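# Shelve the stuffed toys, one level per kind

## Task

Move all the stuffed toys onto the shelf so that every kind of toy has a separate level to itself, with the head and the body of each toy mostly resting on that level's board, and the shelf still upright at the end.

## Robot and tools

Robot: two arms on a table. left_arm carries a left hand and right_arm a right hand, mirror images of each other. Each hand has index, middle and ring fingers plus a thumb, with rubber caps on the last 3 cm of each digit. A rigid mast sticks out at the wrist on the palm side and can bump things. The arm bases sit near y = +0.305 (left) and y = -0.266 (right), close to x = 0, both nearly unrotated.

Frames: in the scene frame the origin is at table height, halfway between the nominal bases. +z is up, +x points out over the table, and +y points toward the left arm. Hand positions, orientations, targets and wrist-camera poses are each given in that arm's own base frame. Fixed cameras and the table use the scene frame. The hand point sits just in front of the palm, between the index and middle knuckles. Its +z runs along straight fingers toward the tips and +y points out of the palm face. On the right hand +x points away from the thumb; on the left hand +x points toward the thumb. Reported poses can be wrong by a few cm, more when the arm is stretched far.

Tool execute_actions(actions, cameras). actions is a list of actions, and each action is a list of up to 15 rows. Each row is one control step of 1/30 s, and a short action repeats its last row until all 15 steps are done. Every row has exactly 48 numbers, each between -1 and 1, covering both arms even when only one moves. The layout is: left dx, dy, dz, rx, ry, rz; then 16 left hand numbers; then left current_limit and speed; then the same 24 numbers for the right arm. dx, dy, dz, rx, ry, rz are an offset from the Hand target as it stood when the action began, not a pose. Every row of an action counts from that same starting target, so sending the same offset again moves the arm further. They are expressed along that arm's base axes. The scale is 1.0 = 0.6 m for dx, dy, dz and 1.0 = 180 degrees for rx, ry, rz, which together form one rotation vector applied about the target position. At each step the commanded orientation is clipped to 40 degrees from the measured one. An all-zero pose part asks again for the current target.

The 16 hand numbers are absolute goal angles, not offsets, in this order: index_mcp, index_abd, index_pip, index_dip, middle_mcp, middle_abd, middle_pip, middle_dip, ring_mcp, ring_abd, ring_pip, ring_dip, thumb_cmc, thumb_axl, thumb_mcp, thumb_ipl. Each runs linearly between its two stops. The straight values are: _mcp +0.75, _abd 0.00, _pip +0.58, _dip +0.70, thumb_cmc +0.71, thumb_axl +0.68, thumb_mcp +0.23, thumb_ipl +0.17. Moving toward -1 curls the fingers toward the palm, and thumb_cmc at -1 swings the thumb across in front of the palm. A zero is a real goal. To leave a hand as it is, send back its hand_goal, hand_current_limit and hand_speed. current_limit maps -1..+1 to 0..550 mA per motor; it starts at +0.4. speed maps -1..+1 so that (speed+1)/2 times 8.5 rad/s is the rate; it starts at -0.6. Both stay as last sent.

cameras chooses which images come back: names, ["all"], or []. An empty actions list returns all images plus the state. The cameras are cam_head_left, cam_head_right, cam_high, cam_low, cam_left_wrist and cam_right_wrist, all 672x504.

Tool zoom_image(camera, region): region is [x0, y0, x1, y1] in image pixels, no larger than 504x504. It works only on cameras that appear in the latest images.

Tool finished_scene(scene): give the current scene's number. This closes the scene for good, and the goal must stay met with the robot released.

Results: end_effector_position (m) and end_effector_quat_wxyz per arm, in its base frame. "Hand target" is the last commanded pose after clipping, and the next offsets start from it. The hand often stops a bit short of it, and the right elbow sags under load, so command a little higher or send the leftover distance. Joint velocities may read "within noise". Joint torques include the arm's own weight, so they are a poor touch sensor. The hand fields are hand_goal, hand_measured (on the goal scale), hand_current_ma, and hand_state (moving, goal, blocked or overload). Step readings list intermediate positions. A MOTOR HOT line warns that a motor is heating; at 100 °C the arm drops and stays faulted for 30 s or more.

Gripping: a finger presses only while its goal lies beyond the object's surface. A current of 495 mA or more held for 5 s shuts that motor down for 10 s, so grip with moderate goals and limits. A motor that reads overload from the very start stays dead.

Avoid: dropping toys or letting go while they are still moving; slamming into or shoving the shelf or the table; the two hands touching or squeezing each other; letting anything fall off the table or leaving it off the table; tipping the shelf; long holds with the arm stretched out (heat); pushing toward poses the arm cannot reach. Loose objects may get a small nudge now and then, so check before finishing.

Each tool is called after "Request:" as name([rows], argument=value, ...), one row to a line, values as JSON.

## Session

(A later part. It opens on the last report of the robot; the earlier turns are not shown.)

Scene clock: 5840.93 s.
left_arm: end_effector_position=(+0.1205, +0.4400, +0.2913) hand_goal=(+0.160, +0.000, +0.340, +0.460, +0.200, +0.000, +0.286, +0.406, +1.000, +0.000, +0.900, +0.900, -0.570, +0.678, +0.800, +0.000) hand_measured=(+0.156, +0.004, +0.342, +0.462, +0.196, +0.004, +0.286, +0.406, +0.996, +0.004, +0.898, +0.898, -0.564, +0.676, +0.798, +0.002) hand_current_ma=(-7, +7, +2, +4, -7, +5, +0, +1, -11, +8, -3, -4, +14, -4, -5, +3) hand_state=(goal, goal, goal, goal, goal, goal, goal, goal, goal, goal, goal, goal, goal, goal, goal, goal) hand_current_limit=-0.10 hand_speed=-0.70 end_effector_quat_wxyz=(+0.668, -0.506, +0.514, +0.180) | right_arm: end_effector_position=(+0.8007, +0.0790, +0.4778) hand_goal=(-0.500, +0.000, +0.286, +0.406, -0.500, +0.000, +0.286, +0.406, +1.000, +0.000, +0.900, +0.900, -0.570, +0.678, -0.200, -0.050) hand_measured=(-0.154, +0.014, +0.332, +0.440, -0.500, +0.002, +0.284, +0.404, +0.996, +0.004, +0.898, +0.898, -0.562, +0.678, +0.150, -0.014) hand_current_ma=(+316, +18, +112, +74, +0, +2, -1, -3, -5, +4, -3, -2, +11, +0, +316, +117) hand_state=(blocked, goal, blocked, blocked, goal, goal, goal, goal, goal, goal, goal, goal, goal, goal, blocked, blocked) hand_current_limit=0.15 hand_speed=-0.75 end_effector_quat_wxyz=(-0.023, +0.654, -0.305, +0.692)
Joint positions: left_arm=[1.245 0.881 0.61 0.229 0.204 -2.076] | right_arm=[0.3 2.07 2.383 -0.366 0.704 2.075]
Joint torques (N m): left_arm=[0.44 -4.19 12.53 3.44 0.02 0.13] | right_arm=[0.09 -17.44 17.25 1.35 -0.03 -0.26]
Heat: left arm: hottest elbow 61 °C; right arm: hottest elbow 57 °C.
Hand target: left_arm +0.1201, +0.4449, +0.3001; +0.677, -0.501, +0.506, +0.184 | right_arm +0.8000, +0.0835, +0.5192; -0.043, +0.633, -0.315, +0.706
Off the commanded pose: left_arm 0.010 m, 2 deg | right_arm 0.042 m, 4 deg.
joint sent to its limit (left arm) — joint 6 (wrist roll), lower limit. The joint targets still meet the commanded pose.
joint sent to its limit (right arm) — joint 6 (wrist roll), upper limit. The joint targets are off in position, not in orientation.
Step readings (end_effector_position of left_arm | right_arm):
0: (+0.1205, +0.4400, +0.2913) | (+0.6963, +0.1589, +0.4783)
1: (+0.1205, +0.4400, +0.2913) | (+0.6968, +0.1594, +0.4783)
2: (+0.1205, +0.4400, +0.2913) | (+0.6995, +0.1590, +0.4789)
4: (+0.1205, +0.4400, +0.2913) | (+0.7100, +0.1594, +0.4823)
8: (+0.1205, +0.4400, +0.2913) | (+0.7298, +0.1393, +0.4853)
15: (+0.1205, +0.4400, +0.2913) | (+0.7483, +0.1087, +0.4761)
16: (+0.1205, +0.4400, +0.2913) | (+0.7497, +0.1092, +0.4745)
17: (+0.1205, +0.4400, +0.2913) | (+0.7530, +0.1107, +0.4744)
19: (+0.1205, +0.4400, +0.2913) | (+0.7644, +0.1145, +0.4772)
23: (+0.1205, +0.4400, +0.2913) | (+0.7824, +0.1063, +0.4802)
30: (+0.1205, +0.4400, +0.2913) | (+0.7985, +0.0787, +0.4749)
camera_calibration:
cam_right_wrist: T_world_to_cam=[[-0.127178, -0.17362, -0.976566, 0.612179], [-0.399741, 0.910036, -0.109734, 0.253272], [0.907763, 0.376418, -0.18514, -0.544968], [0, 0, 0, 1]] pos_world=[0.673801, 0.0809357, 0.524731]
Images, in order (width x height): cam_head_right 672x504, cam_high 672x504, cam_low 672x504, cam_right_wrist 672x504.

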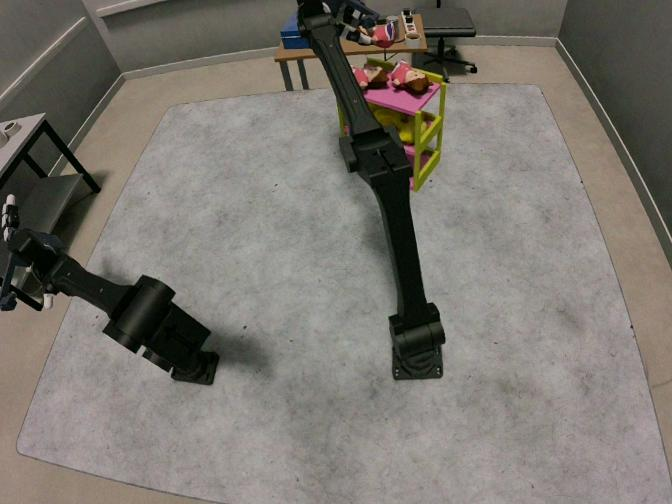

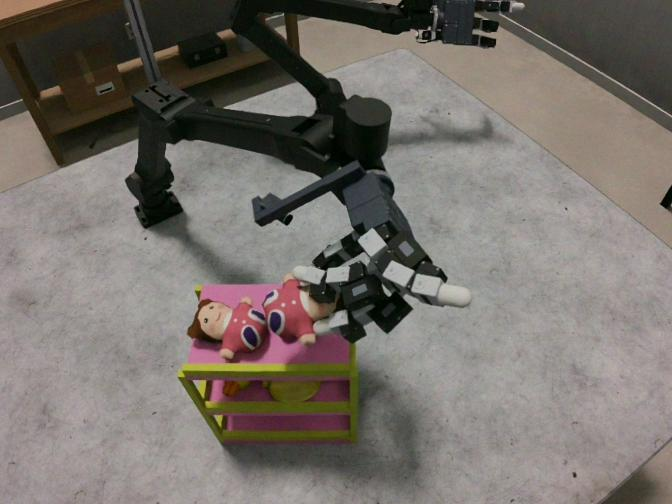

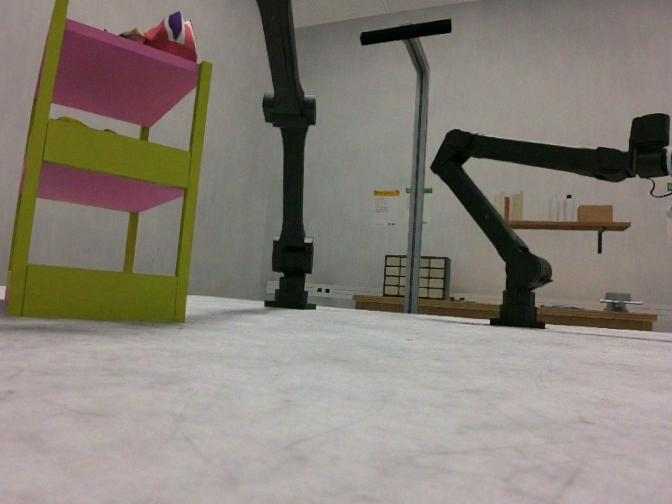

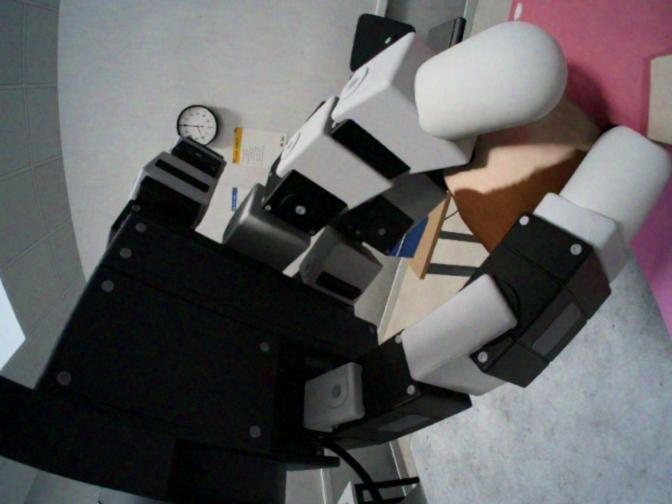

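Request:
execute_actions([
  [[0,0,0,0,0,0,0.16,0,0.34,0.46,0.2,0,0.286,0.406,1,0,0.9,0.9,-0.57,0.678,0.8,0.0,-0.1,-0.7,0,0,-0.14,0,0,0,-0.5,0,0.286,0.406,-0.5,0,0.286,0.406,1,0,0.9,0.9,-0.57,0.678,-0.2,-0.05,0.15,-0.75]],
], cameras=["cam_high"])

Request:
zoom_image(camera="cam_high", region=[160, 240, 420, 440])

Scene clock: 5866.00 s.
left_arm: end_effector_position=(+0.1205, +0.4400, +0.2913) hand_goal=(+0.160, +0.000, +0.340, +0.460, +0.200, +0.000, +0.286, +0.406, +1.000, +0.000, +0.900, +0.900, -0.570, +0.678, +0.800, +0.000) hand_measured=(+0.156, +0.004, +0.342, +0.462, +0.196, +0.004, +0.286, +0.406, +0.996, +0.004, +0.898, +0.898, -0.564, +0.676, +0.798, +0.002) hand_current_ma=(-7, +7, +2, +4, -7, +5, +0, +1, -11, +8, -3, -4, +14, -4, -5, +3) hand_state=(goal, goal, goal, goal, goal, goal, goal, goal, goal, goal, goal, goal, goal, goal, goal, goal) hand_current_limit=-0.10 hand_speed=-0.70 end_effector_quat_wxyz=(+0.668, -0.506, +0.514, +0.180) | right_arm: end_effector_position=(+0.8050, +0.0799, +0.4133) hand_goal=(-0.500, +0.000, +0.286, +0.406, -0.500, +0.000, +0.286, +0.406, +1.000, +0.000, +0.900, +0.900, -0.570, +0.678, -0.200, -0.050) hand_measured=(-0.154, +0.014, +0.332, +0.440, -0.500, +0.002, +0.284, +0.404, +0.996, +0.004, +0.898, +0.898, -0.562, +0.678, +0.150, -0.014) hand_current_ma=(+316, +18, +112, +74, +0, +2, -1, -3, -5, +4, -3, -2, +10, +0, +316, +117) hand_state=(blocked, goal, blocked, blocked, goal, goal, goal, goal, goal, goal, goal, goal, goal, goal, blocked, blocked) hand_current_limit=0.15 hand_speed=-0.75 end_effector_quat_wxyz=(-0.024, +0.648, -0.309, +0.696)
Joint positions: left_arm=[1.245 0.881 0.61 0.229 0.204 -2.076] | right_arm=[0.3 2.031 2.138 -0.146 0.709 2.076]
Joint torques (N m): left_arm=[0.38 -3.96 12.41 3.52 0.02 0.12] | right_arm=[0.09 -18.78 10.95 2.59 -0.12 -0.24]
Heat: left arm: hottest elbow 61 °C; right arm: hottest elbow 59 °C.
Hand target: left_arm +0.1201, +0.4449, +0.3001; +0.677, -0.501, +0.506, +0.184 | right_arm +0.8000, +0.0833, +0.4356; -0.043, +0.633, -0.315, +0.706
Off the commanded pose: left_arm 0.010 m, 2 deg | right_arm 0.023 m, 3 deg.
joint sent to its limit (left arm) — joint 6 (wrist roll), lower limit. The joint targets still meet the commanded pose.
joint sent to its limit (right arm) — joint 6 (wrist roll), upper limit. The joint targets still meet the commanded pose.
Step readings (end_effector_position of left_arm | right_arm):
0: (+0.1205, +0.4400, +0.2913) | (+0.8007, +0.0790, +0.4778)
1: (+0.1205, +0.4400, +0.2913) | (+0.8007, +0.0790, +0.4779)
2: (+0.1205, +0.4400, +0.2913) | (+0.8011, +0.0789, +0.4773)
4: (+0.1205, +0.4400, +0.2913) | (+0.8006, +0.0780, +0.4720)
8: (+0.1205, +0.4400, +0.2913) | (+0.8001, +0.0775, +0.4430)
15: (+0.1205, +0.4400, +0.2913) | (+0.8038, +0.0794, +0.4099)
Images, in order (width x height): cam_high 672x504.

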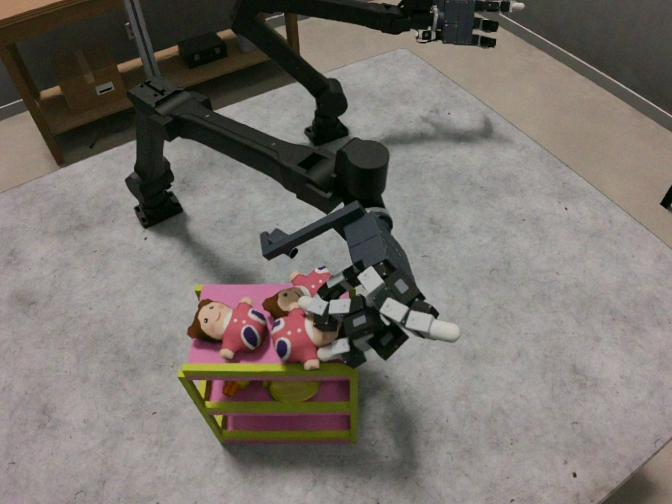

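Scaled by 1.938 from the camera's 672x504 image, which has a finer 960x720 frame.

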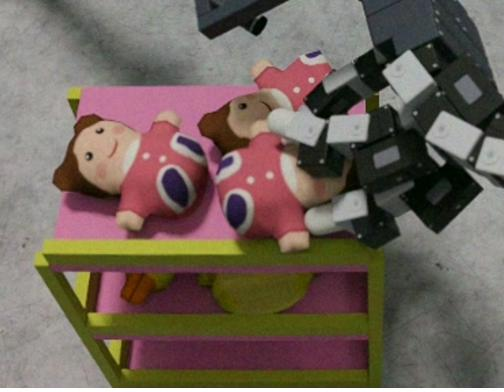

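Request:
execute_actions([
  [[0,0,0,0,0,0,0.16,0,0.34,0.46,0.2,0,0.286,0.406,1,0,0.9,0.9,-0.57,0.678,0.8,0.0,-0.1,-0.7,-0.007,0.0045,-0.035,0,0,0,-0.5,0,0.286,0.406,-0.5,0,0.286,0.406,1,0,0.9,0.9,-0.57,0.678,-0.2,-0.05,0.15,-0.75]],
], cameras=["cam_high","cam_right_wrist"])

Request:
zoom_image(camera="cam_high", region=[160, 240, 420, 440])

Scene clock: 5876.13 s.
left_arm: end_effector_position=(+0.1205, +0.4400, +0.2913) hand_goal=(+0.160, +0.000, +0.340, +0.460, +0.200, +0.000, +0.286, +0.406, +1.000, +0.000, +0.900, +0.900, -0.570, +0.678, +0.800, +0.000) hand_measured=(+0.156, +0.004, +0.342, +0.462, +0.196, +0.004, +0.286, +0.406, +0.996, +0.004, +0.898, +0.898, -0.564, +0.676, +0.798, +0.002) hand_current_ma=(-7, +7, +2, +4, -7, +5, +0, +1, -11, +8, -3, -4, +14, -4, -5, +3) hand_state=(goal, goal, goal, goal, goal, goal, goal, goal, goal, goal, goal, goal, goal, goal, goal, goal) hand_current_limit=-0.10 hand_speed=-0.70 end_effector_quat_wxyz=(+0.668, -0.506, +0.514, +0.180) | right_arm: end_effector_position=(+0.8019, +0.0818, +0.3970) hand_goal=(-0.500, +0.000, +0.286, +0.406, -0.500, +0.000, +0.286, +0.406, +1.000, +0.000, +0.900, +0.900, -0.570, +0.678, -0.200, -0.050) hand_measured=(-0.154, +0.014, +0.332, +0.440, -0.500, +0.002, +0.284, +0.404, +0.996, +0.004, +0.898, +0.898, -0.582, +0.676, +0.144, -0.016) hand_current_ma=(+316, +18, +112, +74, +0, +2, -1, -3, -5, +4, -3, -2, -16, -1, +316, +110) hand_state=(blocked, goal, blocked, blocked, goal, goal, goal, goal, goal, goal, goal, goal, goal, goal, blocked, blocked) hand_current_limit=0.15 hand_speed=-0.75 end_effector_quat_wxyz=(-0.028, +0.645, -0.308, +0.699)
Joint positions: left_arm=[1.245 0.881 0.61 0.229 0.204 -2.076] | right_arm=[0.303 2.014 2.064 -0.079 0.709 2.076]
Joint torques (N m): left_arm=[0.56 -4.54 12.49 3.47 0.05 0.12] | right_arm=[-0.15 -18.67 10.45 2.5 0.1 -0.27]
Heat: left arm: hottest elbow 61 °C; right arm: hottest elbow 54 °C.
Hand target: left_arm +0.1201, +0.4449, +0.3001; +0.677, -0.501, +0.506, +0.184 | right_arm +0.7959, +0.0861, +0.4143; -0.043, +0.633, -0.315, +0.706
Off the commanded pose: left_arm 0.010 m, 2 deg | right_arm 0.019 m, 2 deg.
joint sent to its limit (left arm) — joint 6 (wrist roll), lower limit. The joint targets still meet the commanded pose.
joint sent to its limit (right arm) — joint 6 (wrist roll), upper limit. The joint targets still meet the commanded pose.
Step readings (end_effector_position of left_arm | right_arm):
0: (+0.1205, +0.4400, +0.2913) | (+0.8050, +0.0799, +0.4133)
1: (+0.1205, +0.4400, +0.2913) | (+0.8051, +0.0799, +0.4130)
2: (+0.1205, +0.4400, +0.2913) | (+0.8050, +0.0799, +0.4123)
4: (+0.1205, +0.4400, +0.2913) | (+0.8036, +0.0798, +0.4091)
8: (+0.1205, +0.4400, +0.2913) | (+0.8021, +0.0802, +0.3992)
15: (+0.1205, +0.4400, +0.2913) | (+0.8022, +0.0819, +0.3955)
camera_calibration:
cam_right_wrist: T_world_to_cam=[[-0.10339, -0.165805, -0.980724, 0.51578], [-0.395314, 0.911637, -0.11245, 0.239812], [0.912709, 0.376068, -0.159799, -0.576054], [0, 0, 0, 1]] pos_world=[0.673897, 0.0835328, 0.440752]
Images, in order (width x height): cam_high 672x504, cam_right_wrist 672x504.

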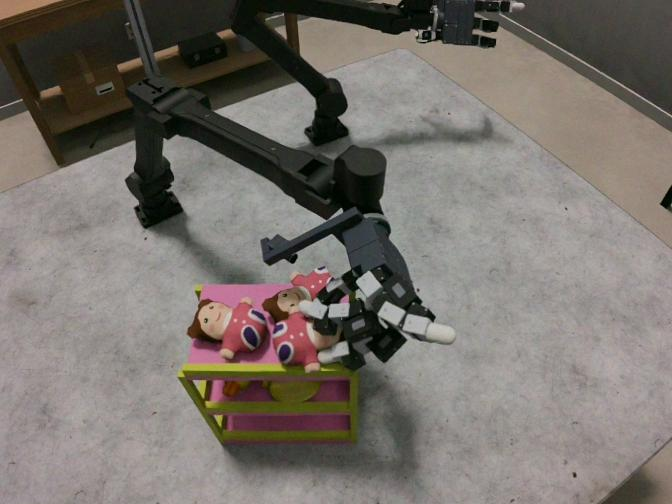

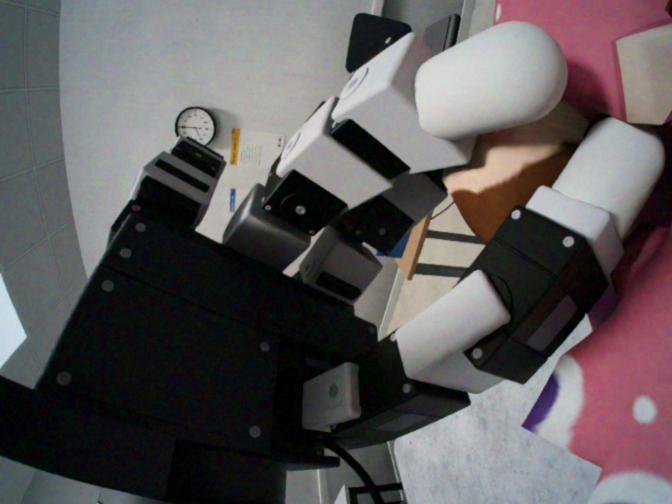

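Scaled by 1.938 from the camera's 672x504 image, which has a finer 960x720 frame.

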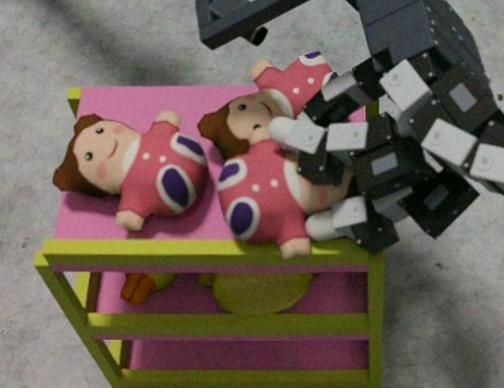

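Request:
execute_actions([
  [[0,0,0,0,0,0,0.16,0,0.34,0.46,0.2,0,0.286,0.406,1,0,0.9,0.9,-0.57,0.678,0.8,0.0,-0.1,-0.7,0,0,-0.02,0,0,0,-0.5,0,0.286,0.406,-0.5,0,0.286,0.406,1,0,0.9,0.9,-0.57,0.678,-0.2,-0.05,0.15,-0.75]],
], cameras=["cam_high","cam_low"])

Request:
zoom_image(camera="cam_high", region=[160, 240, 420, 440])

Request:
zoom_image(camera="cam_low", region=[0, 0, 300, 200])

Scene clock: 5883.77 s.
left_arm: end_effector_position=(+0.1205, +0.4400, +0.2913) hand_goal=(+0.160, +0.000, +0.340, +0.460, +0.200, +0.000, +0.286, +0.406, +1.000, +0.000, +0.900, +0.900, -0.570, +0.678, +0.800, +0.000) hand_measured=(+0.156, +0.004, +0.342, +0.462, +0.196, +0.004, +0.286, +0.406, +0.996, +0.004, +0.898, +0.898, -0.564, +0.676, +0.798, +0.002) hand_current_ma=(-7, +7, +2, +4, -7, +5, +0, +1, -11, +8, -3, -4, +14, -4, -5, +3) hand_state=(goal, goal, goal, goal, goal, goal, goal, goal, goal, goal, goal, goal, goal, goal, goal, goal) hand_current_limit=-0.10 hand_speed=-0.70 end_effector_quat_wxyz=(+0.668, -0.506, +0.514, +0.180) | right_arm: end_effector_position=(+0.8007, +0.0813, +0.3927) hand_goal=(-0.500, +0.000, +0.286, +0.406, -0.500, +0.000, +0.286, +0.406, +1.000, +0.000, +0.900, +0.900, -0.570, +0.678, -0.200, -0.050) hand_measured=(-0.154, +0.006, +0.332, +0.440, -0.500, +0.002, +0.284, +0.404, +0.996, +0.004, +0.898, +0.898, -0.586, +0.676, +0.140, -0.016) hand_current_ma=(+316, +6, +112, +73, +0, +2, -1, -3, -5, +4, -3, -2, -28, -3, +316, +109) hand_state=(blocked, goal, blocked, blocked, goal, goal, goal, goal, goal, goal, goal, goal, goal, goal, blocked, blocked) hand_current_limit=0.15 hand_speed=-0.75 end_effector_quat_wxyz=(-0.031, +0.640, -0.309, +0.702)
Joint positions: left_arm=[1.245 0.881 0.61 0.229 0.204 -2.076] | right_arm=[0.303 2.006 2.034 -0.044 0.709 2.075]
Joint torques (N m): left_arm=[0.67 -4.54 12.51 3.37 0.07 0.11] | right_arm=[0.32 -18.2 10.1 2.4 0.12 -0.25]
Heat: left arm: hottest elbow 61 °C; right arm: hottest elbow 53 °C.
Hand target: left_arm +0.1201, +0.4449, +0.3001; +0.677, -0.501, +0.506, +0.184 | right_arm +0.7958, +0.0860, +0.4026; -0.043, +0.633, -0.315, +0.706
Off the commanded pose: left_arm 0.010 m, 2 deg | right_arm 0.012 m, 2 deg.
joint sent to its limit (left arm) — joint 6 (wrist roll), lower limit. The joint targets still meet the commanded pose.
joint sent to its limit (right arm) — joint 6 (wrist roll), upper limit. The joint targets still meet the commanded pose.
Step readings (end_effector_position of left_arm | right_arm):
0: (+0.1205, +0.4400, +0.2913) | (+0.8019, +0.0818, +0.3970)
1: (+0.1205, +0.4400, +0.2913) | (+0.8020, +0.0818, +0.3969)
2: (+0.1205, +0.4400, +0.2913) | (+0.8019, +0.0818, +0.3966)
4: (+0.1205, +0.4400, +0.2913) | (+0.8013, +0.0816, +0.3949)
8: (+0.1205, +0.4400, +0.2913) | (+0.8010, +0.0814, +0.3926)
15: (+0.1205, +0.4400, +0.2913) | (+0.8008, +0.0814, +0.3926)
Images, in order (width x height): cam_high 672x504, cam_low 672x504.

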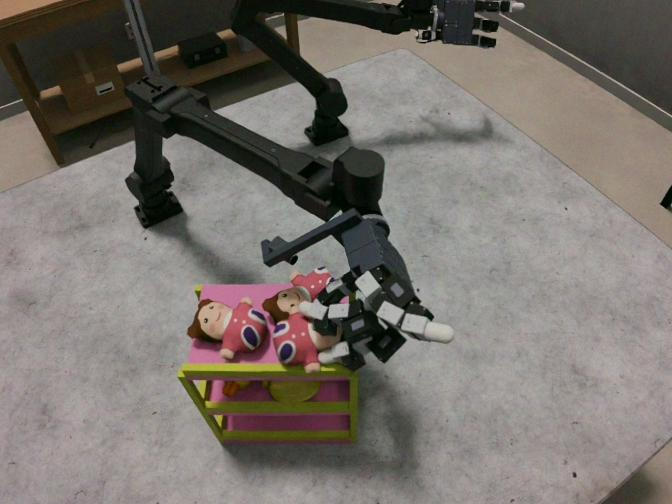

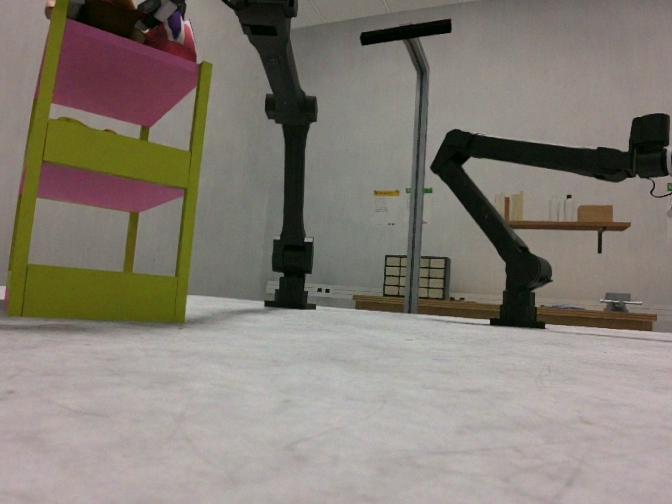

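Scaled by 1.938 from the camera's 672x504 image, which has a finer 960x720 frame.

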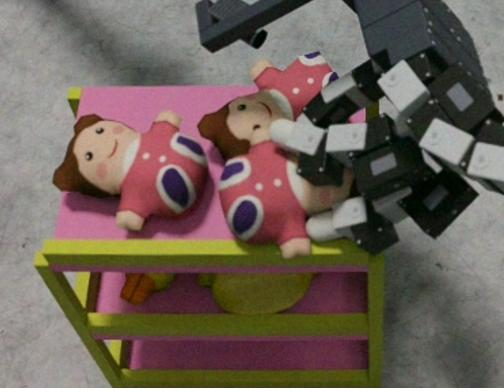

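Scaled by 1.680 from the camera's 672x504 image, which has a finer 960x720 frame.

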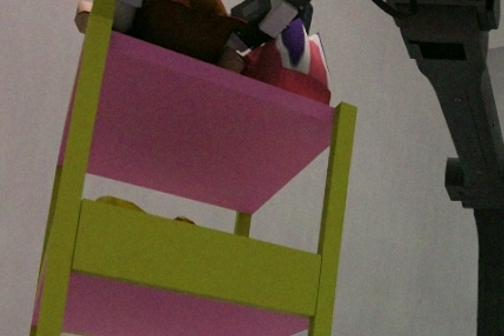

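Request:
zoom_image(camera="cam_low", region=[30, 0, 220, 90])

Scaled by 2.653 from the camera's 672x504 image, which has a finer 960x720 frame.

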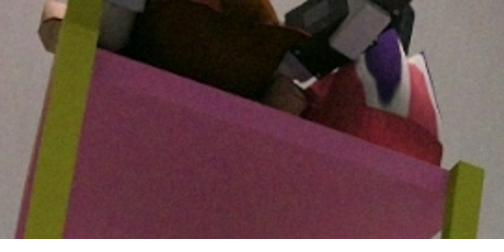

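Request:
execute_actions([
  [[0,0,0,0,0,0,0.16,0,0.34,0.46,0.2,0,0.286,0.406,1,0,0.9,0.9,-0.57,0.678,0.8,0.0,-0.1,-0.7,0,0,-0.013,0,0,0,-0.5,0,0.286,0.406,-0.5,0,0.286,0.406,1,0,0.9,0.9,-0.57,0.678,-0.2,-0.05,0.15,-0.75]],
], cameras=["cam_high","cam_low","cam_right_wrist"])

Request:
zoom_image(camera="cam_high", region=[160, 240, 420, 440])

Request:
zoom_image(camera="cam_low", region=[30, 0, 220, 90])

Scene clock: 5894.37 s.
left_arm: end_effector_position=(+0.1205, +0.4400, +0.2913) hand_goal=(+0.160, +0.000, +0.340, +0.460, +0.200, +0.000, +0.286, +0.406, +1.000, +0.000, +0.900, +0.900, -0.570, +0.678, +0.800, +0.000) hand_measured=(+0.156, +0.004, +0.342, +0.462, +0.196, +0.004, +0.286, +0.406, +0.996, +0.004, +0.898, +0.898, -0.564, +0.676, +0.798, +0.002) hand_current_ma=(-7, +7, +2, +4, -7, +5, +0, +1, -11, +8, -3, -4, +14, -4, -5, +3) hand_state=(goal, goal, goal, goal, goal, goal, goal, goal, goal, goal, goal, goal, goal, goal, goal, goal) hand_current_limit=-0.10 hand_speed=-0.70 end_effector_quat_wxyz=(+0.668, -0.506, +0.514, +0.180) | right_arm: end_effector_position=(+0.7995, +0.0811, +0.3917) hand_goal=(-0.500, +0.000, +0.286, +0.406, -0.500, +0.000, +0.286, +0.406, +1.000, +0.000, +0.900, +0.900, -0.570, +0.678, -0.200, -0.050) hand_measured=(-0.154, +0.004, +0.332, +0.440, -0.500, +0.002, +0.284, +0.404, +0.996, +0.004, +0.898, +0.898, -0.590, +0.674, +0.140, -0.016) hand_current_ma=(+316, +4, +112, +73, +0, +2, -1, -3, -5, +4, -3, -2, -34, -4, +316, +109) hand_state=(blocked, goal, blocked, blocked, goal, goal, goal, goal, goal, goal, goal, goal, goal, goal, blocked, blocked) hand_current_limit=0.15 hand_speed=-0.75 end_effector_quat_wxyz=(-0.033, +0.637, -0.309, +0.705)
Joint positions: left_arm=[1.245 0.881 0.61 0.229 0.204 -2.076] | right_arm=[0.304 1.999 2.016 -0.02 0.709 2.072]
Joint torques (N m): left_arm=[0.44 -4.54 12.45 3.3 0 0.09] | right_arm=[0.03 -17.85 9.83 2.24 0.11 -0.21]
Heat: left arm: hottest elbow 61 °C; right arm: hottest elbow 50 °C.
Hand target: left_arm +0.1201, +0.4449, +0.3001; +0.677, -0.501, +0.506, +0.184 | right_arm +0.7958, +0.0861, +0.3947; -0.043, +0.633, -0.315, +0.706
Off the commanded pose: left_arm 0.010 m, 2 deg | right_arm 0.007 m, 1 deg.
joint sent to its limit (left arm) — joint 6 (wrist roll), lower limit. The joint targets still meet the commanded pose.
joint sent to its limit (right arm) — joint 6 (wrist roll), upper limit. The joint targets still meet the commanded pose.
Step readings (end_effector_position of left_arm | right_arm):
0: (+0.1205, +0.4400, +0.2913) | (+0.8007, +0.0813, +0.3927)
1: (+0.1205, +0.4400, +0.2913) | (+0.8007, +0.0813, +0.3926)
2: (+0.1205, +0.4400, +0.2913) | (+0.8006, +0.0813, +0.3924)
4: (+0.1205, +0.4400, +0.2913) | (+0.8003, +0.0812, +0.3919)
8: (+0.1205, +0.4400, +0.2913) | (+0.7996, +0.0812, +0.3915)
15: (+0.1205, +0.4400, +0.2913) | (+0.7996, +0.0811, +0.3913)
camera_calibration:
cam_right_wrist: T_world_to_cam=[[-0.0817032, -0.162381, -0.98334, 0.493565], [-0.393123, 0.911893, -0.11792, 0.239243], [0.915849, 0.376939, -0.13834, -0.585376], [0, 0, 0, 1]] pos_world=[0.670493, 0.0826326, 0.432572]
Images, in order (width x height): cam_high 672x504, cam_low 672x504, cam_right_wrist 672x504.

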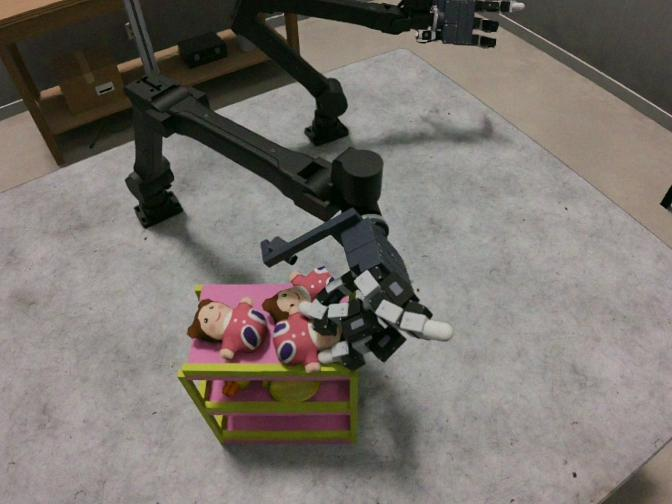

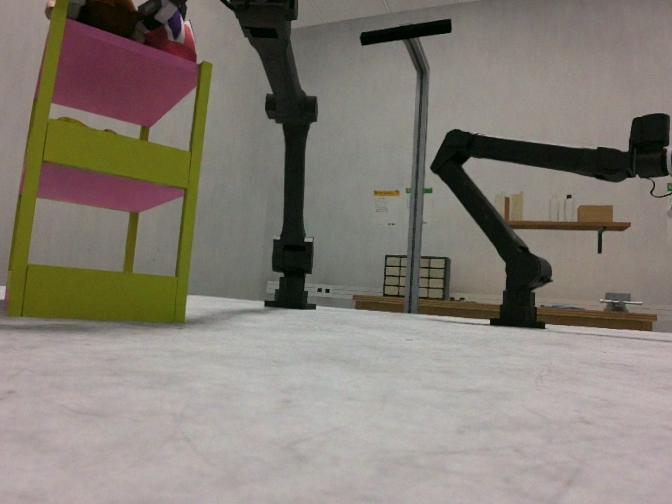

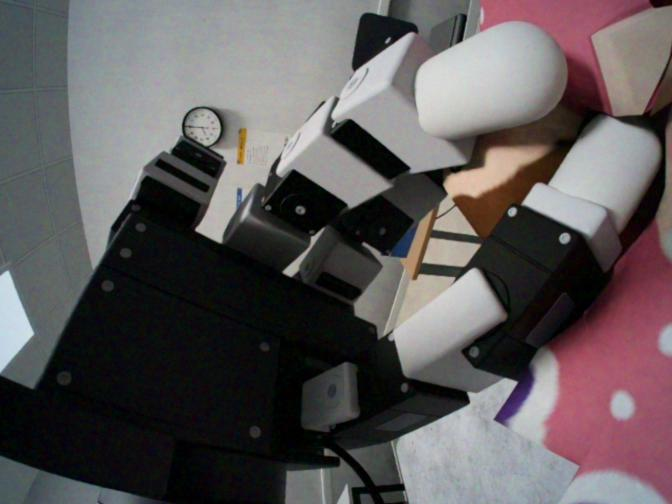

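Scaled by 1.938 from the camera's 672x504 image, which has a finer 960x720 frame.

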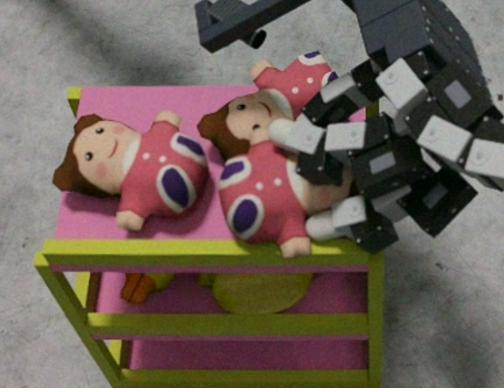

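Scaled by 2.653 from the camera's 672x504 image, which has a finer 960x720 frame.

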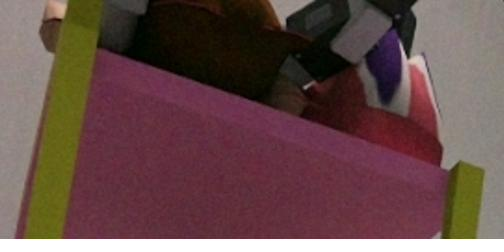

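Request:
execute_actions([
  [[0,0,0,0,0,0,0.16,0,0.34,0.46,0.2,0,0.286,0.406,1,0,0.9,0.9,-0.57,0.678,0.8,0.0,-0.1,-0.7,0,0,0,0,0,0,-0.13,0,0.34,0.44,-0.5,0,0.286,0.406,1,0,0.9,0.9,-0.57,0.678,0.15,-0.01,-0.1,-0.9]],
  [[0,0,0,0,0,0,0.16,0,0.34,0.46,0.2,0,0.286,0.406,1,0,0.9,0.9,-0.57,0.678,0.8,0.0,-0.1,-0.7,0,0,0,0,0,0,-0.05,0,0.34,0.46,-0.4,0,0.286,0.406,1,0,0.9,0.9,-0.57,0.678,0.18,0.0,-0.1,-0.9]],
], cameras=["cam_high","cam_low","cam_right_wrist"])

Request:
zoom_image(camera="cam_high", region=[160, 240, 420, 440])

Request:
zoom_image(camera="cam_low", region=[30, 0, 220, 90])

Scene clock: 5906.17 s.
left_arm: end_effector_position=(+0.1205, +0.4400, +0.2913) hand_goal=(+0.160, +0.000, +0.340, +0.460, +0.200, +0.000, +0.286, +0.406, +1.000, +0.000, +0.900, +0.900, -0.570, +0.678, +0.800, +0.000) hand_measured=(+0.156, +0.004, +0.342, +0.462, +0.196, +0.004, +0.286, +0.406, +0.996, +0.004, +0.898, +0.898, -0.564, +0.676, +0.798, +0.002) hand_current_ma=(-7, +7, +2, +4, -7, +5, +0, +1, -11, +8, -3, -4, +14, -4, -5, +3) hand_state=(goal, goal, goal, goal, goal, goal, goal, goal, goal, goal, goal, goal, goal, goal, goal, goal) hand_current_limit=-0.10 hand_speed=-0.70 end_effector_quat_wxyz=(+0.668, -0.506, +0.514, +0.180) | right_arm: end_effector_position=(+0.7992, +0.0826, +0.3920) hand_goal=(-0.050, +0.000, +0.340, +0.460, -0.400, +0.000, +0.286, +0.406, +1.000, +0.000, +0.900, +0.900, -0.570, +0.678, +0.180, +0.000) hand_measured=(-0.068, -0.006, +0.330, +0.452, -0.404, +0.002, +0.284, +0.404, +0.996, +0.004, +0.898, +0.898, -0.572, +0.676, +0.172, -0.002) hand_current_ma=(-32, -5, -14, -9, -6, +2, -1, -3, -5, +4, -3, -2, -1, -3, -15, -1) hand_state=(goal, goal, goal, goal, goal, goal, goal, goal, goal, goal, goal, goal, goal, goal, goal, goal) hand_current_limit=-0.10 hand_speed=-0.90 end_effector_quat_wxyz=(-0.034, +0.637, -0.309, +0.705)
Joint positions: left_arm=[1.245 0.881 0.61 0.229 0.204 -2.076] | right_arm=[0.306 1.999 2.016 -0.02 0.71 2.072]
Joint torques (N m): left_arm=[0.15 -4.07 12.34 3.4 0.03 0.13] | right_arm=[0.21 -17.61 9.85 2.3 0.1 -0.21]
Heat: left arm: hottest elbow 61 °C; right arm: hottest elbow 47 °C.
Hand target: left_arm +0.1201, +0.4449, +0.3001; +0.677, -0.501, +0.506, +0.184 | right_arm +0.7958, +0.0860, +0.3946; -0.043, +0.633, -0.315, +0.706
Off the commanded pose: left_arm 0.010 m, 2 deg | right_arm 0.005 m, 1 deg.
joint sent to its limit (left arm) — joint 6 (wrist roll), lower limit. The joint targets still meet the commanded pose.
joint sent to its limit (right arm) — joint 6 (wrist roll), upper limit. The joint targets still meet the commanded pose.
Step readings (end_effector_position of left_arm | right_arm):
0: (+0.1205, +0.4400, +0.2913) | (+0.7995, +0.0811, +0.3917)
1: (+0.1205, +0.4400, +0.2913) | (+0.7995, +0.0811, +0.3917)
2: (+0.1205, +0.4400, +0.2913) | (+0.7995, +0.0811, +0.3917)
4: (+0.1205, +0.4400, +0.2913) | (+0.7995, +0.0814, +0.3917)
8: (+0.1205, +0.4400, +0.2913) | (+0.7994, +0.0823, +0.3917)
15: (+0.1205, +0.4400, +0.2913) | (+0.7994, +0.0823, +0.3917)
16: (+0.1205, +0.4400, +0.2913) | (+0.7994, +0.0823, +0.3917)
17: (+0.1205, +0.4400, +0.2913) | (+0.7994, +0.0823, +0.3917)
19: (+0.1205, +0.4400, +0.2913) | (+0.7994, +0.0823, +0.3917)
23: (+0.1205, +0.4400, +0.2913) | (+0.7992, +0.0826, +0.3920)
30: (+0.1205, +0.4400, +0.2913) | (+0.7992, +0.0826, +0.3920)
camera_calibration:
cam_right_wrist: T_world_to_cam=[[-0.0811004, -0.162346, -0.983395, 0.493664], [-0.394482, 0.911307, -0.117912, 0.238931], [0.915318, 0.37837, -0.13795, -0.585484], [0, 0, 0, 1]] pos_world=[0.670194, 0.0839341, 0.432872]
Images, in order (width x height): cam_high 672x504, cam_low 672x504, cam_right_wrist 672x504.

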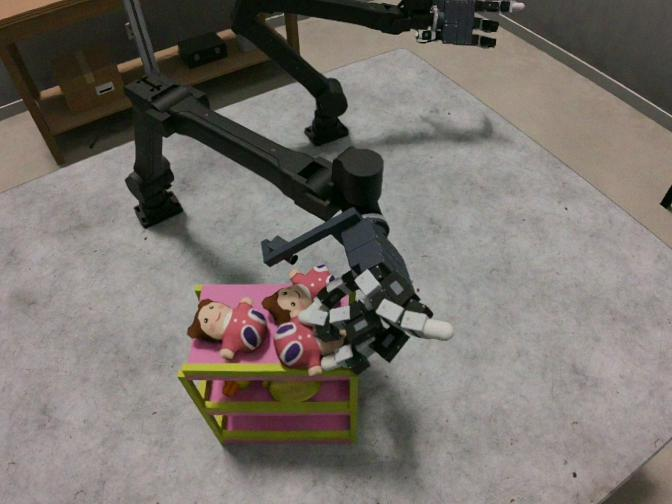

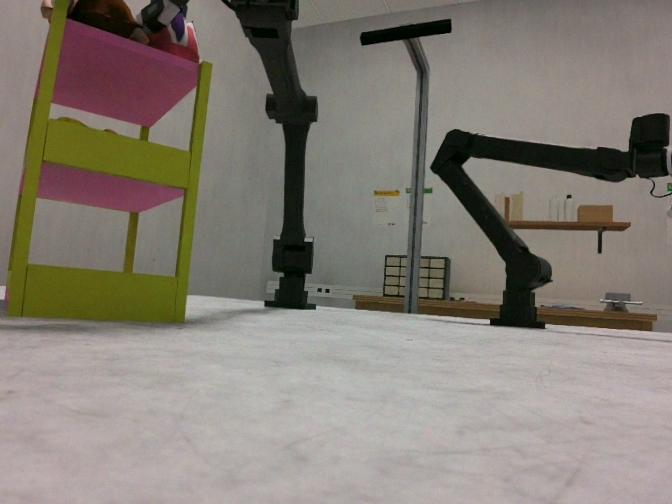

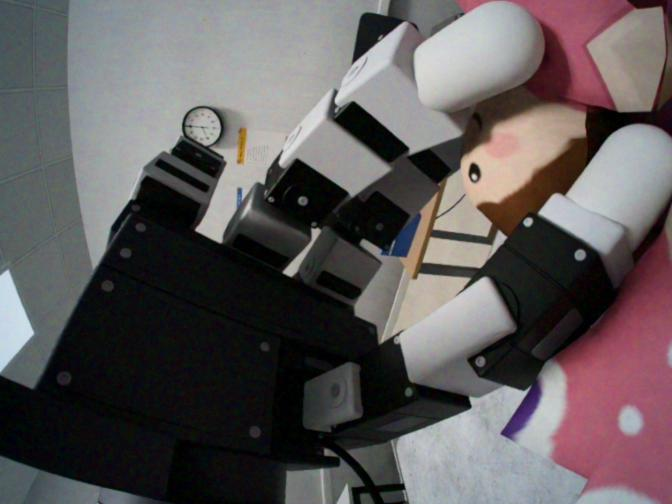

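Scaled by 1.938 from the camera's 672x504 image, which has a finer 960x720 frame.

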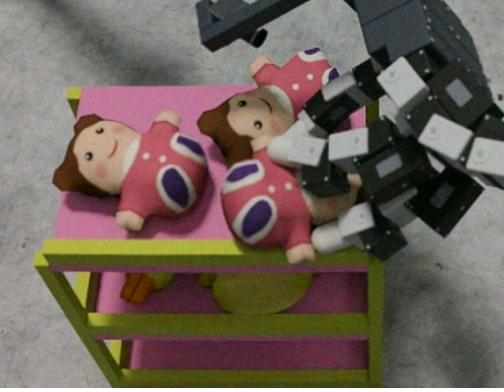

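Scaled by 2.653 from the camera's 672x504 image, which has a finer 960x720 frame.

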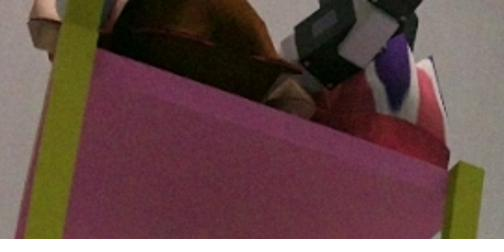

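Request:
execute_actions([
  [[0,0,0,0,0,0,0.16,0,0.34,0.46,0.2,0,0.286,0.406,1,0,0.9,0.9,-0.57,0.678,0.8,0.0,-0.1,-0.7,0,0,0,0,0,0,0.06,0,0.34,0.46,-0.1,0,0.286,0.406,1,0,0.9,0.9,-0.57,0.678,0.2,0.0,-0.1,-0.85]],
  [[0,0,0,0,0,0,0.16,0,0.34,0.46,0.2,0,0.286,0.406,1,0,0.9,0.9,-0.57,0.678,0.8,0.0,-0.1,-0.7,0,0,0.07,0,0,0,0.1,0,0.34,0.46,0.1,0,0.286,0.406,1,0,0.9,0.9,-0.57,0.678,0.22,0.0,-0.1,-0.8]],
], cameras=["cam_high","cam_low","cam_right_wrist"])

Request:
zoom_image(camera="cam_high", region=[160, 240, 420, 440])

Request:
zoom_image(camera="cam_low", region=[30, 0, 220, 90])

Scene clock: 5915.20 s.
left_arm: end_effector_position=(+0.1205, +0.4400, +0.2913) hand_goal=(+0.160, +0.000, +0.340, +0.460, +0.200, +0.000, +0.286, +0.406, +1.000, +0.000, +0.900, +0.900, -0.570, +0.678, +0.800, +0.000) hand_measured=(+0.156, +0.004, +0.342, +0.462, +0.196, +0.004, +0.286, +0.406, +0.996, +0.004, +0.898, +0.898, -0.564, +0.676, +0.798, +0.002) hand_current_ma=(-7, +7, +2, +4, -7, +5, +0, +1, -11, +8, -3, -4, +14, -4, -5, +3) hand_state=(goal, goal, goal, goal, goal, goal, goal, goal, goal, goal, goal, goal, goal, goal, goal, goal) hand_current_limit=-0.10 hand_speed=-0.70 end_effector_quat_wxyz=(+0.668, -0.506, +0.514, +0.180) | right_arm: end_effector_position=(+0.7928, +0.0827, +0.3933) hand_goal=(+0.100, +0.000, +0.340, +0.460, +0.100, +0.000, +0.286, +0.406, +1.000, +0.000, +0.900, +0.900, -0.570, +0.678, +0.220, +0.000) hand_measured=(+0.118, +0.038, +0.354, +0.466, +0.052, -0.036, +0.272, +0.398, +0.996, +0.004, +0.898, +0.898, -0.564, +0.676, +0.218, -0.002) hand_current_ma=(+35, +71, +19, +6, -125, -67, -22, -11, -5, +4, -3, -2, +7, -2, -3, -1) hand_state=(goal, blocked, goal, goal, blocked, blocked, goal, goal, goal, goal, goal, goal, goal, goal, goal, goal) hand_current_limit=-0.10 hand_speed=-0.80 end_effector_quat_wxyz=(-0.019, +0.656, -0.301, +0.692)
Joint positions: left_arm=[1.245 0.881 0.61 0.229 0.204 -2.076] | right_arm=[0.309 1.991 2.028 -0.093 0.71 2.065]
Joint torques (N m): left_arm=[0.62 -4.25 12.49 3.29 0.04 0.13] | right_arm=[-0.38 -17.38 17.29 1.22 0.04 -0.11]
Heat: left arm: hottest elbow 61 °C; right arm: hottest elbow 46 °C.
Hand target: left_arm +0.1201, +0.4449, +0.3001; +0.677, -0.501, +0.506, +0.184 | right_arm +0.7959, +0.0862, +0.4364; -0.043, +0.633, -0.315, +0.706
Off the commanded pose: left_arm 0.010 m, 2 deg | right_arm 0.044 m, 4 deg.
joint sent to its limit (left arm) — joint 6 (wrist roll), lower limit. The joint targets still meet the commanded pose.
joint sent to its limit (right arm) — joint 6 (wrist roll), upper limit. The joint targets still meet the commanded pose.
Step readings (end_effector_position of left_arm | right_arm):
0: (+0.1205, +0.4400, +0.2913) | (+0.7992, +0.0826, +0.3920)
1: (+0.1205, +0.4400, +0.2913) | (+0.7992, +0.0826, +0.3920)
2: (+0.1205, +0.4400, +0.2913) | (+0.7992, +0.0826, +0.3920)
4: (+0.1205, +0.4400, +0.2913) | (+0.7991, +0.0825, +0.3913)
8: (+0.1205, +0.4400, +0.2913) | (+0.7989, +0.0834, +0.3899)
15: (+0.1205, +0.4400, +0.2913) | (+0.7983, +0.0846, +0.3909)
16: (+0.1205, +0.4400, +0.2913) | (+0.7982, +0.0845, +0.3912)
17: (+0.1205, +0.4400, +0.2913) | (+0.7979, +0.0844, +0.3916)
19: (+0.1205, +0.4400, +0.2913) | (+0.7960, +0.0837, +0.3912)
23: (+0.1205, +0.4400, +0.2913) | (+0.7936, +0.0829, +0.3925)
30: (+0.1205, +0.4400, +0.2913) | (+0.7929, +0.0827, +0.3935)
camera_calibration:
cam_right_wrist: T_world_to_cam=[[-0.132364, -0.184065, -0.973961, 0.533196], [-0.402858, 0.907778, -0.116808, 0.243015], [0.905641, 0.376907, -0.194309, -0.549475], [0, 0, 0, 1]] pos_world=[0.666103, 0.0846398, 0.44093]
Images, in order (width x height): cam_high 672x504, cam_low 672x504, cam_right_wrist 672x504.

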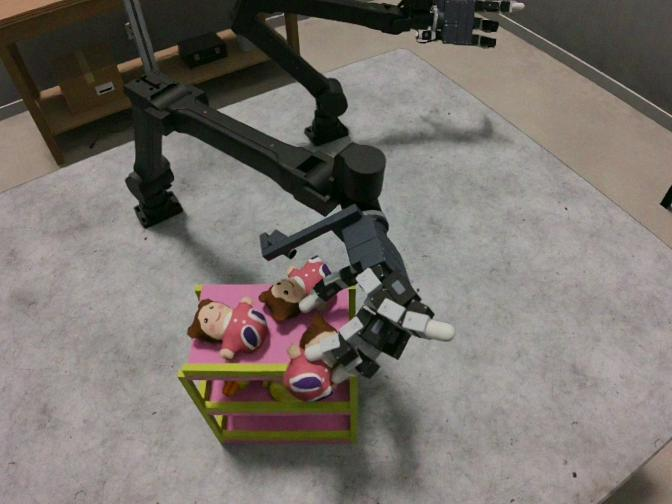

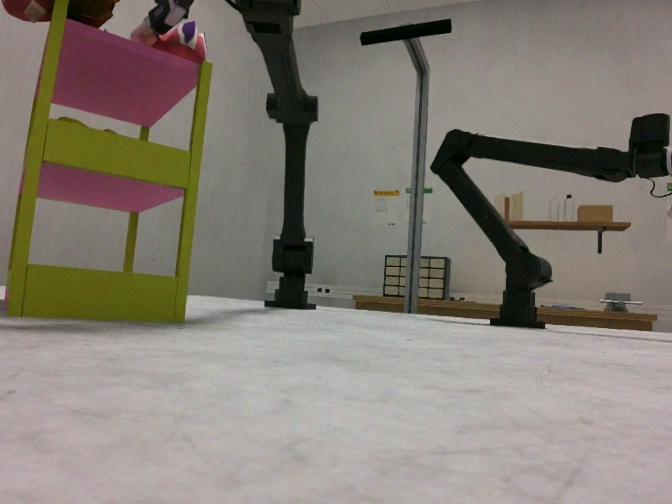

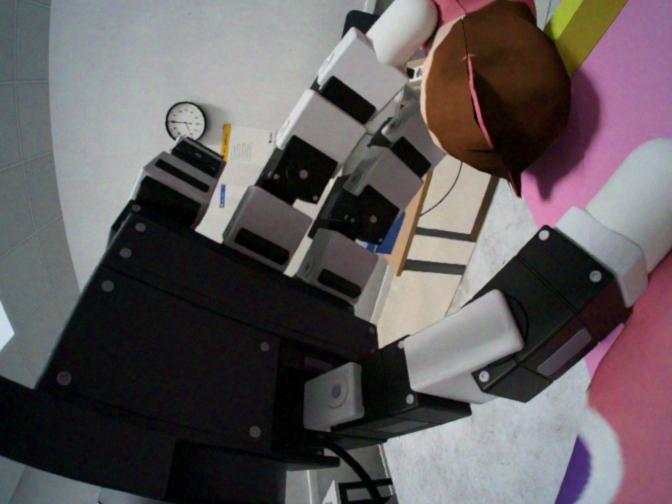

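Scaled by 1.938 from the camera's 672x504 image, which has a finer 960x720 frame.

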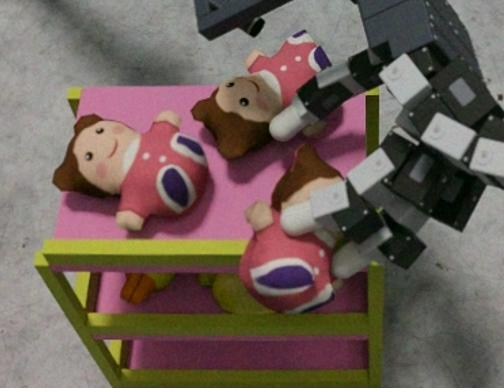

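Scaled by 2.653 from the camera's 672x504 image, which has a finer 960x720 frame.

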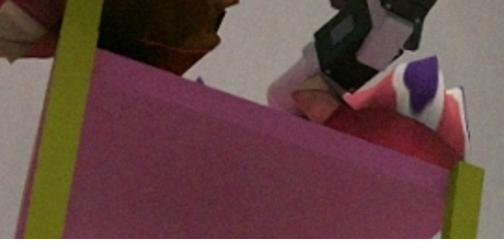

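Request:
execute_actions([
  [[0,0,0,0,0,0,0.16,0,0.34,0.46,0.2,0,0.286,0.406,1,0,0.9,0.9,-0.57,0.678,0.8,0.0,-0.1,-0.7,0,0,0,0,0,0,0.1,-0.25,0.34,0.46,0.1,0.25,0.286,0.406,1,0,0.9,0.9,-0.57,0.678,0.22,0.0,0.1,-0.8]],
], cameras=["cam_high","cam_low","cam_right_wrist"])

Request:
zoom_image(camera="cam_high", region=[260, 260, 400, 400])

Request:
zoom_image(camera="cam_low", region=[0, 0, 220, 90])

Scene clock: 5928.50 s.
left_arm: end_effector_position=(+0.1205, +0.4400, +0.2913) hand_goal=(+0.160, +0.000, +0.340, +0.460, +0.200, +0.000, +0.286, +0.406, +1.000, +0.000, +0.900, +0.900, -0.570, +0.678, +0.800, +0.000) hand_measured=(+0.156, +0.004, +0.342, +0.462, +0.196, +0.004, +0.286, +0.406, +0.996, +0.004, +0.898, +0.898, -0.564, +0.676, +0.798, +0.002) hand_current_ma=(-7, +7, +2, +4, -7, +5, +0, +1, -11, +8, -3, -4, +14, -4, -5, +3) hand_state=(goal, goal, goal, goal, goal, goal, goal, goal, goal, goal, goal, goal, goal, goal, goal, goal) hand_current_limit=-0.10 hand_speed=-0.70 end_effector_quat_wxyz=(+0.668, -0.506, +0.514, +0.180) | right_arm: end_effector_position=(+0.7928, +0.0827, +0.3933) hand_goal=(+0.100, -0.250, +0.340, +0.460, +0.100, +0.250, +0.286, +0.406, +1.000, +0.000, +0.900, +0.900, -0.570, +0.678, +0.220, +0.000) hand_measured=(+0.120, +0.032, +0.354, +0.466, +0.052, -0.020, +0.272, +0.398, +0.996, +0.004, +0.898, +0.898, -0.564, +0.676, +0.218, -0.002) hand_current_ma=(+37, +303, +21, +7, -123, -302, -22, -11, -5, +4, -3, -2, +7, -2, -3, -1) hand_state=(goal, blocked, goal, goal, blocked, blocked, goal, goal, goal, goal, goal, goal, goal, goal, goal, goal) hand_current_limit=0.10 hand_speed=-0.80 end_effector_quat_wxyz=(-0.019, +0.656, -0.301, +0.692)
Joint positions: left_arm=[1.245 0.881 0.61 0.229 0.204 -2.076] | right_arm=[0.309 1.991 2.028 -0.093 0.71 2.065]
Joint torques (N m): left_arm=[0.67 -4.42 12.33 3.51 0.03 0.13] | right_arm=[-0.32 -17.61 17.32 1.21 0.03 -0.14]
Heat: left arm: hottest elbow 61 °C; right arm: hottest elbow 50 °C.
Hand target: left_arm +0.1201, +0.4449, +0.3001; +0.677, -0.501, +0.506, +0.184 | right_arm +0.7959, +0.0862, +0.4364; -0.043, +0.633, -0.315, +0.706
Off the commanded pose: left_arm 0.010 m, 2 deg | right_arm 0.043 m, 4 deg.
joint sent to its limit (left arm) — joint 6 (wrist roll), lower limit. The joint targets still meet the commanded pose.
joint sent to its limit (right arm) — joint 6 (wrist roll), upper limit. The joint targets still meet the commanded pose.
Step readings (end_effector_position of left_arm | right_arm):
0: (+0.1205, +0.4400, +0.2913) | (+0.7928, +0.0827, +0.3933)
1: (+0.1205, +0.4400, +0.2913) | (+0.7928, +0.0827, +0.3933)
2: (+0.1205, +0.4400, +0.2913) | (+0.7928, +0.0827, +0.3933)
4: (+0.1205, +0.4400, +0.2913) | (+0.7928, +0.0827, +0.3933)
8: (+0.1205, +0.4400, +0.2913) | (+0.7928, +0.0827, +0.3933)
15: (+0.1205, +0.4400, +0.2913) | (+0.7928, +0.0827, +0.3933)
camera_calibration:
cam_right_wrist: T_world_to_cam=[[-0.132364, -0.184065, -0.973961, 0.533196], [-0.402858, 0.907778, -0.116808, 0.243015], [0.905641, 0.376907, -0.194309, -0.549475], [0, 0, 0, 1]] pos_world=[0.666103, 0.0846398, 0.44093]
Images, in order (width x height): cam_high 672x504, cam_low 672x504, cam_right_wrist 672x504.

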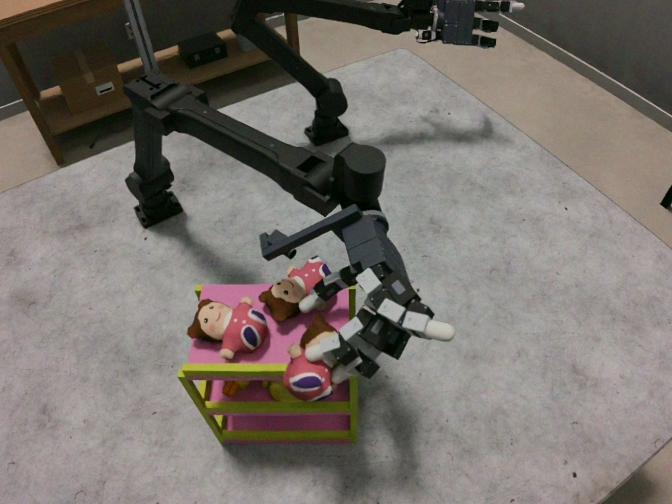

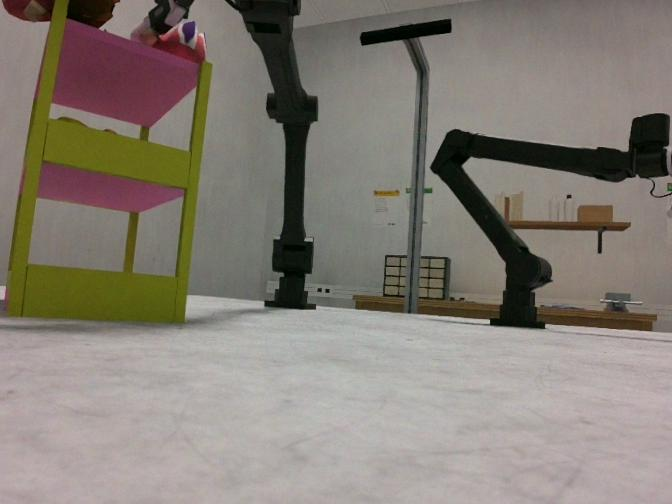

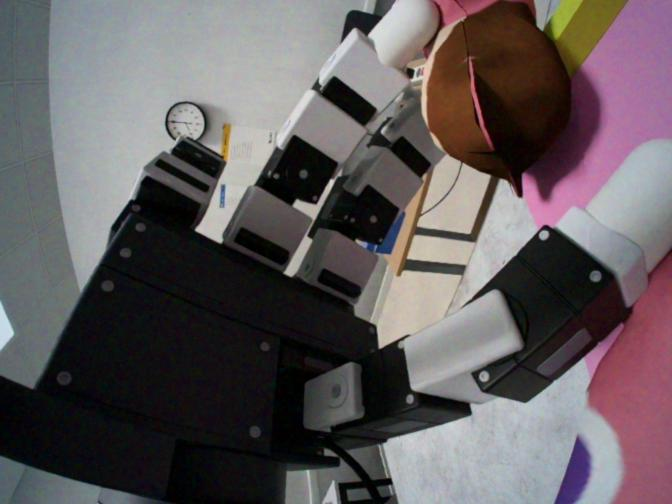

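Scaled by 3.600 from the camera's 672x504 image, which has a finer 960x720 frame.

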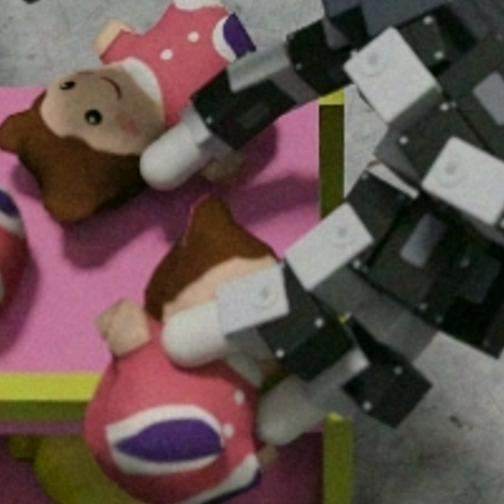

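Scaled by 2.291 from the camera's 672x504 image, which has a finer 960x720 frame.

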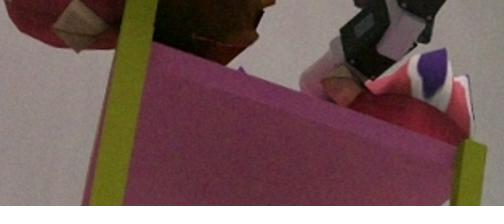

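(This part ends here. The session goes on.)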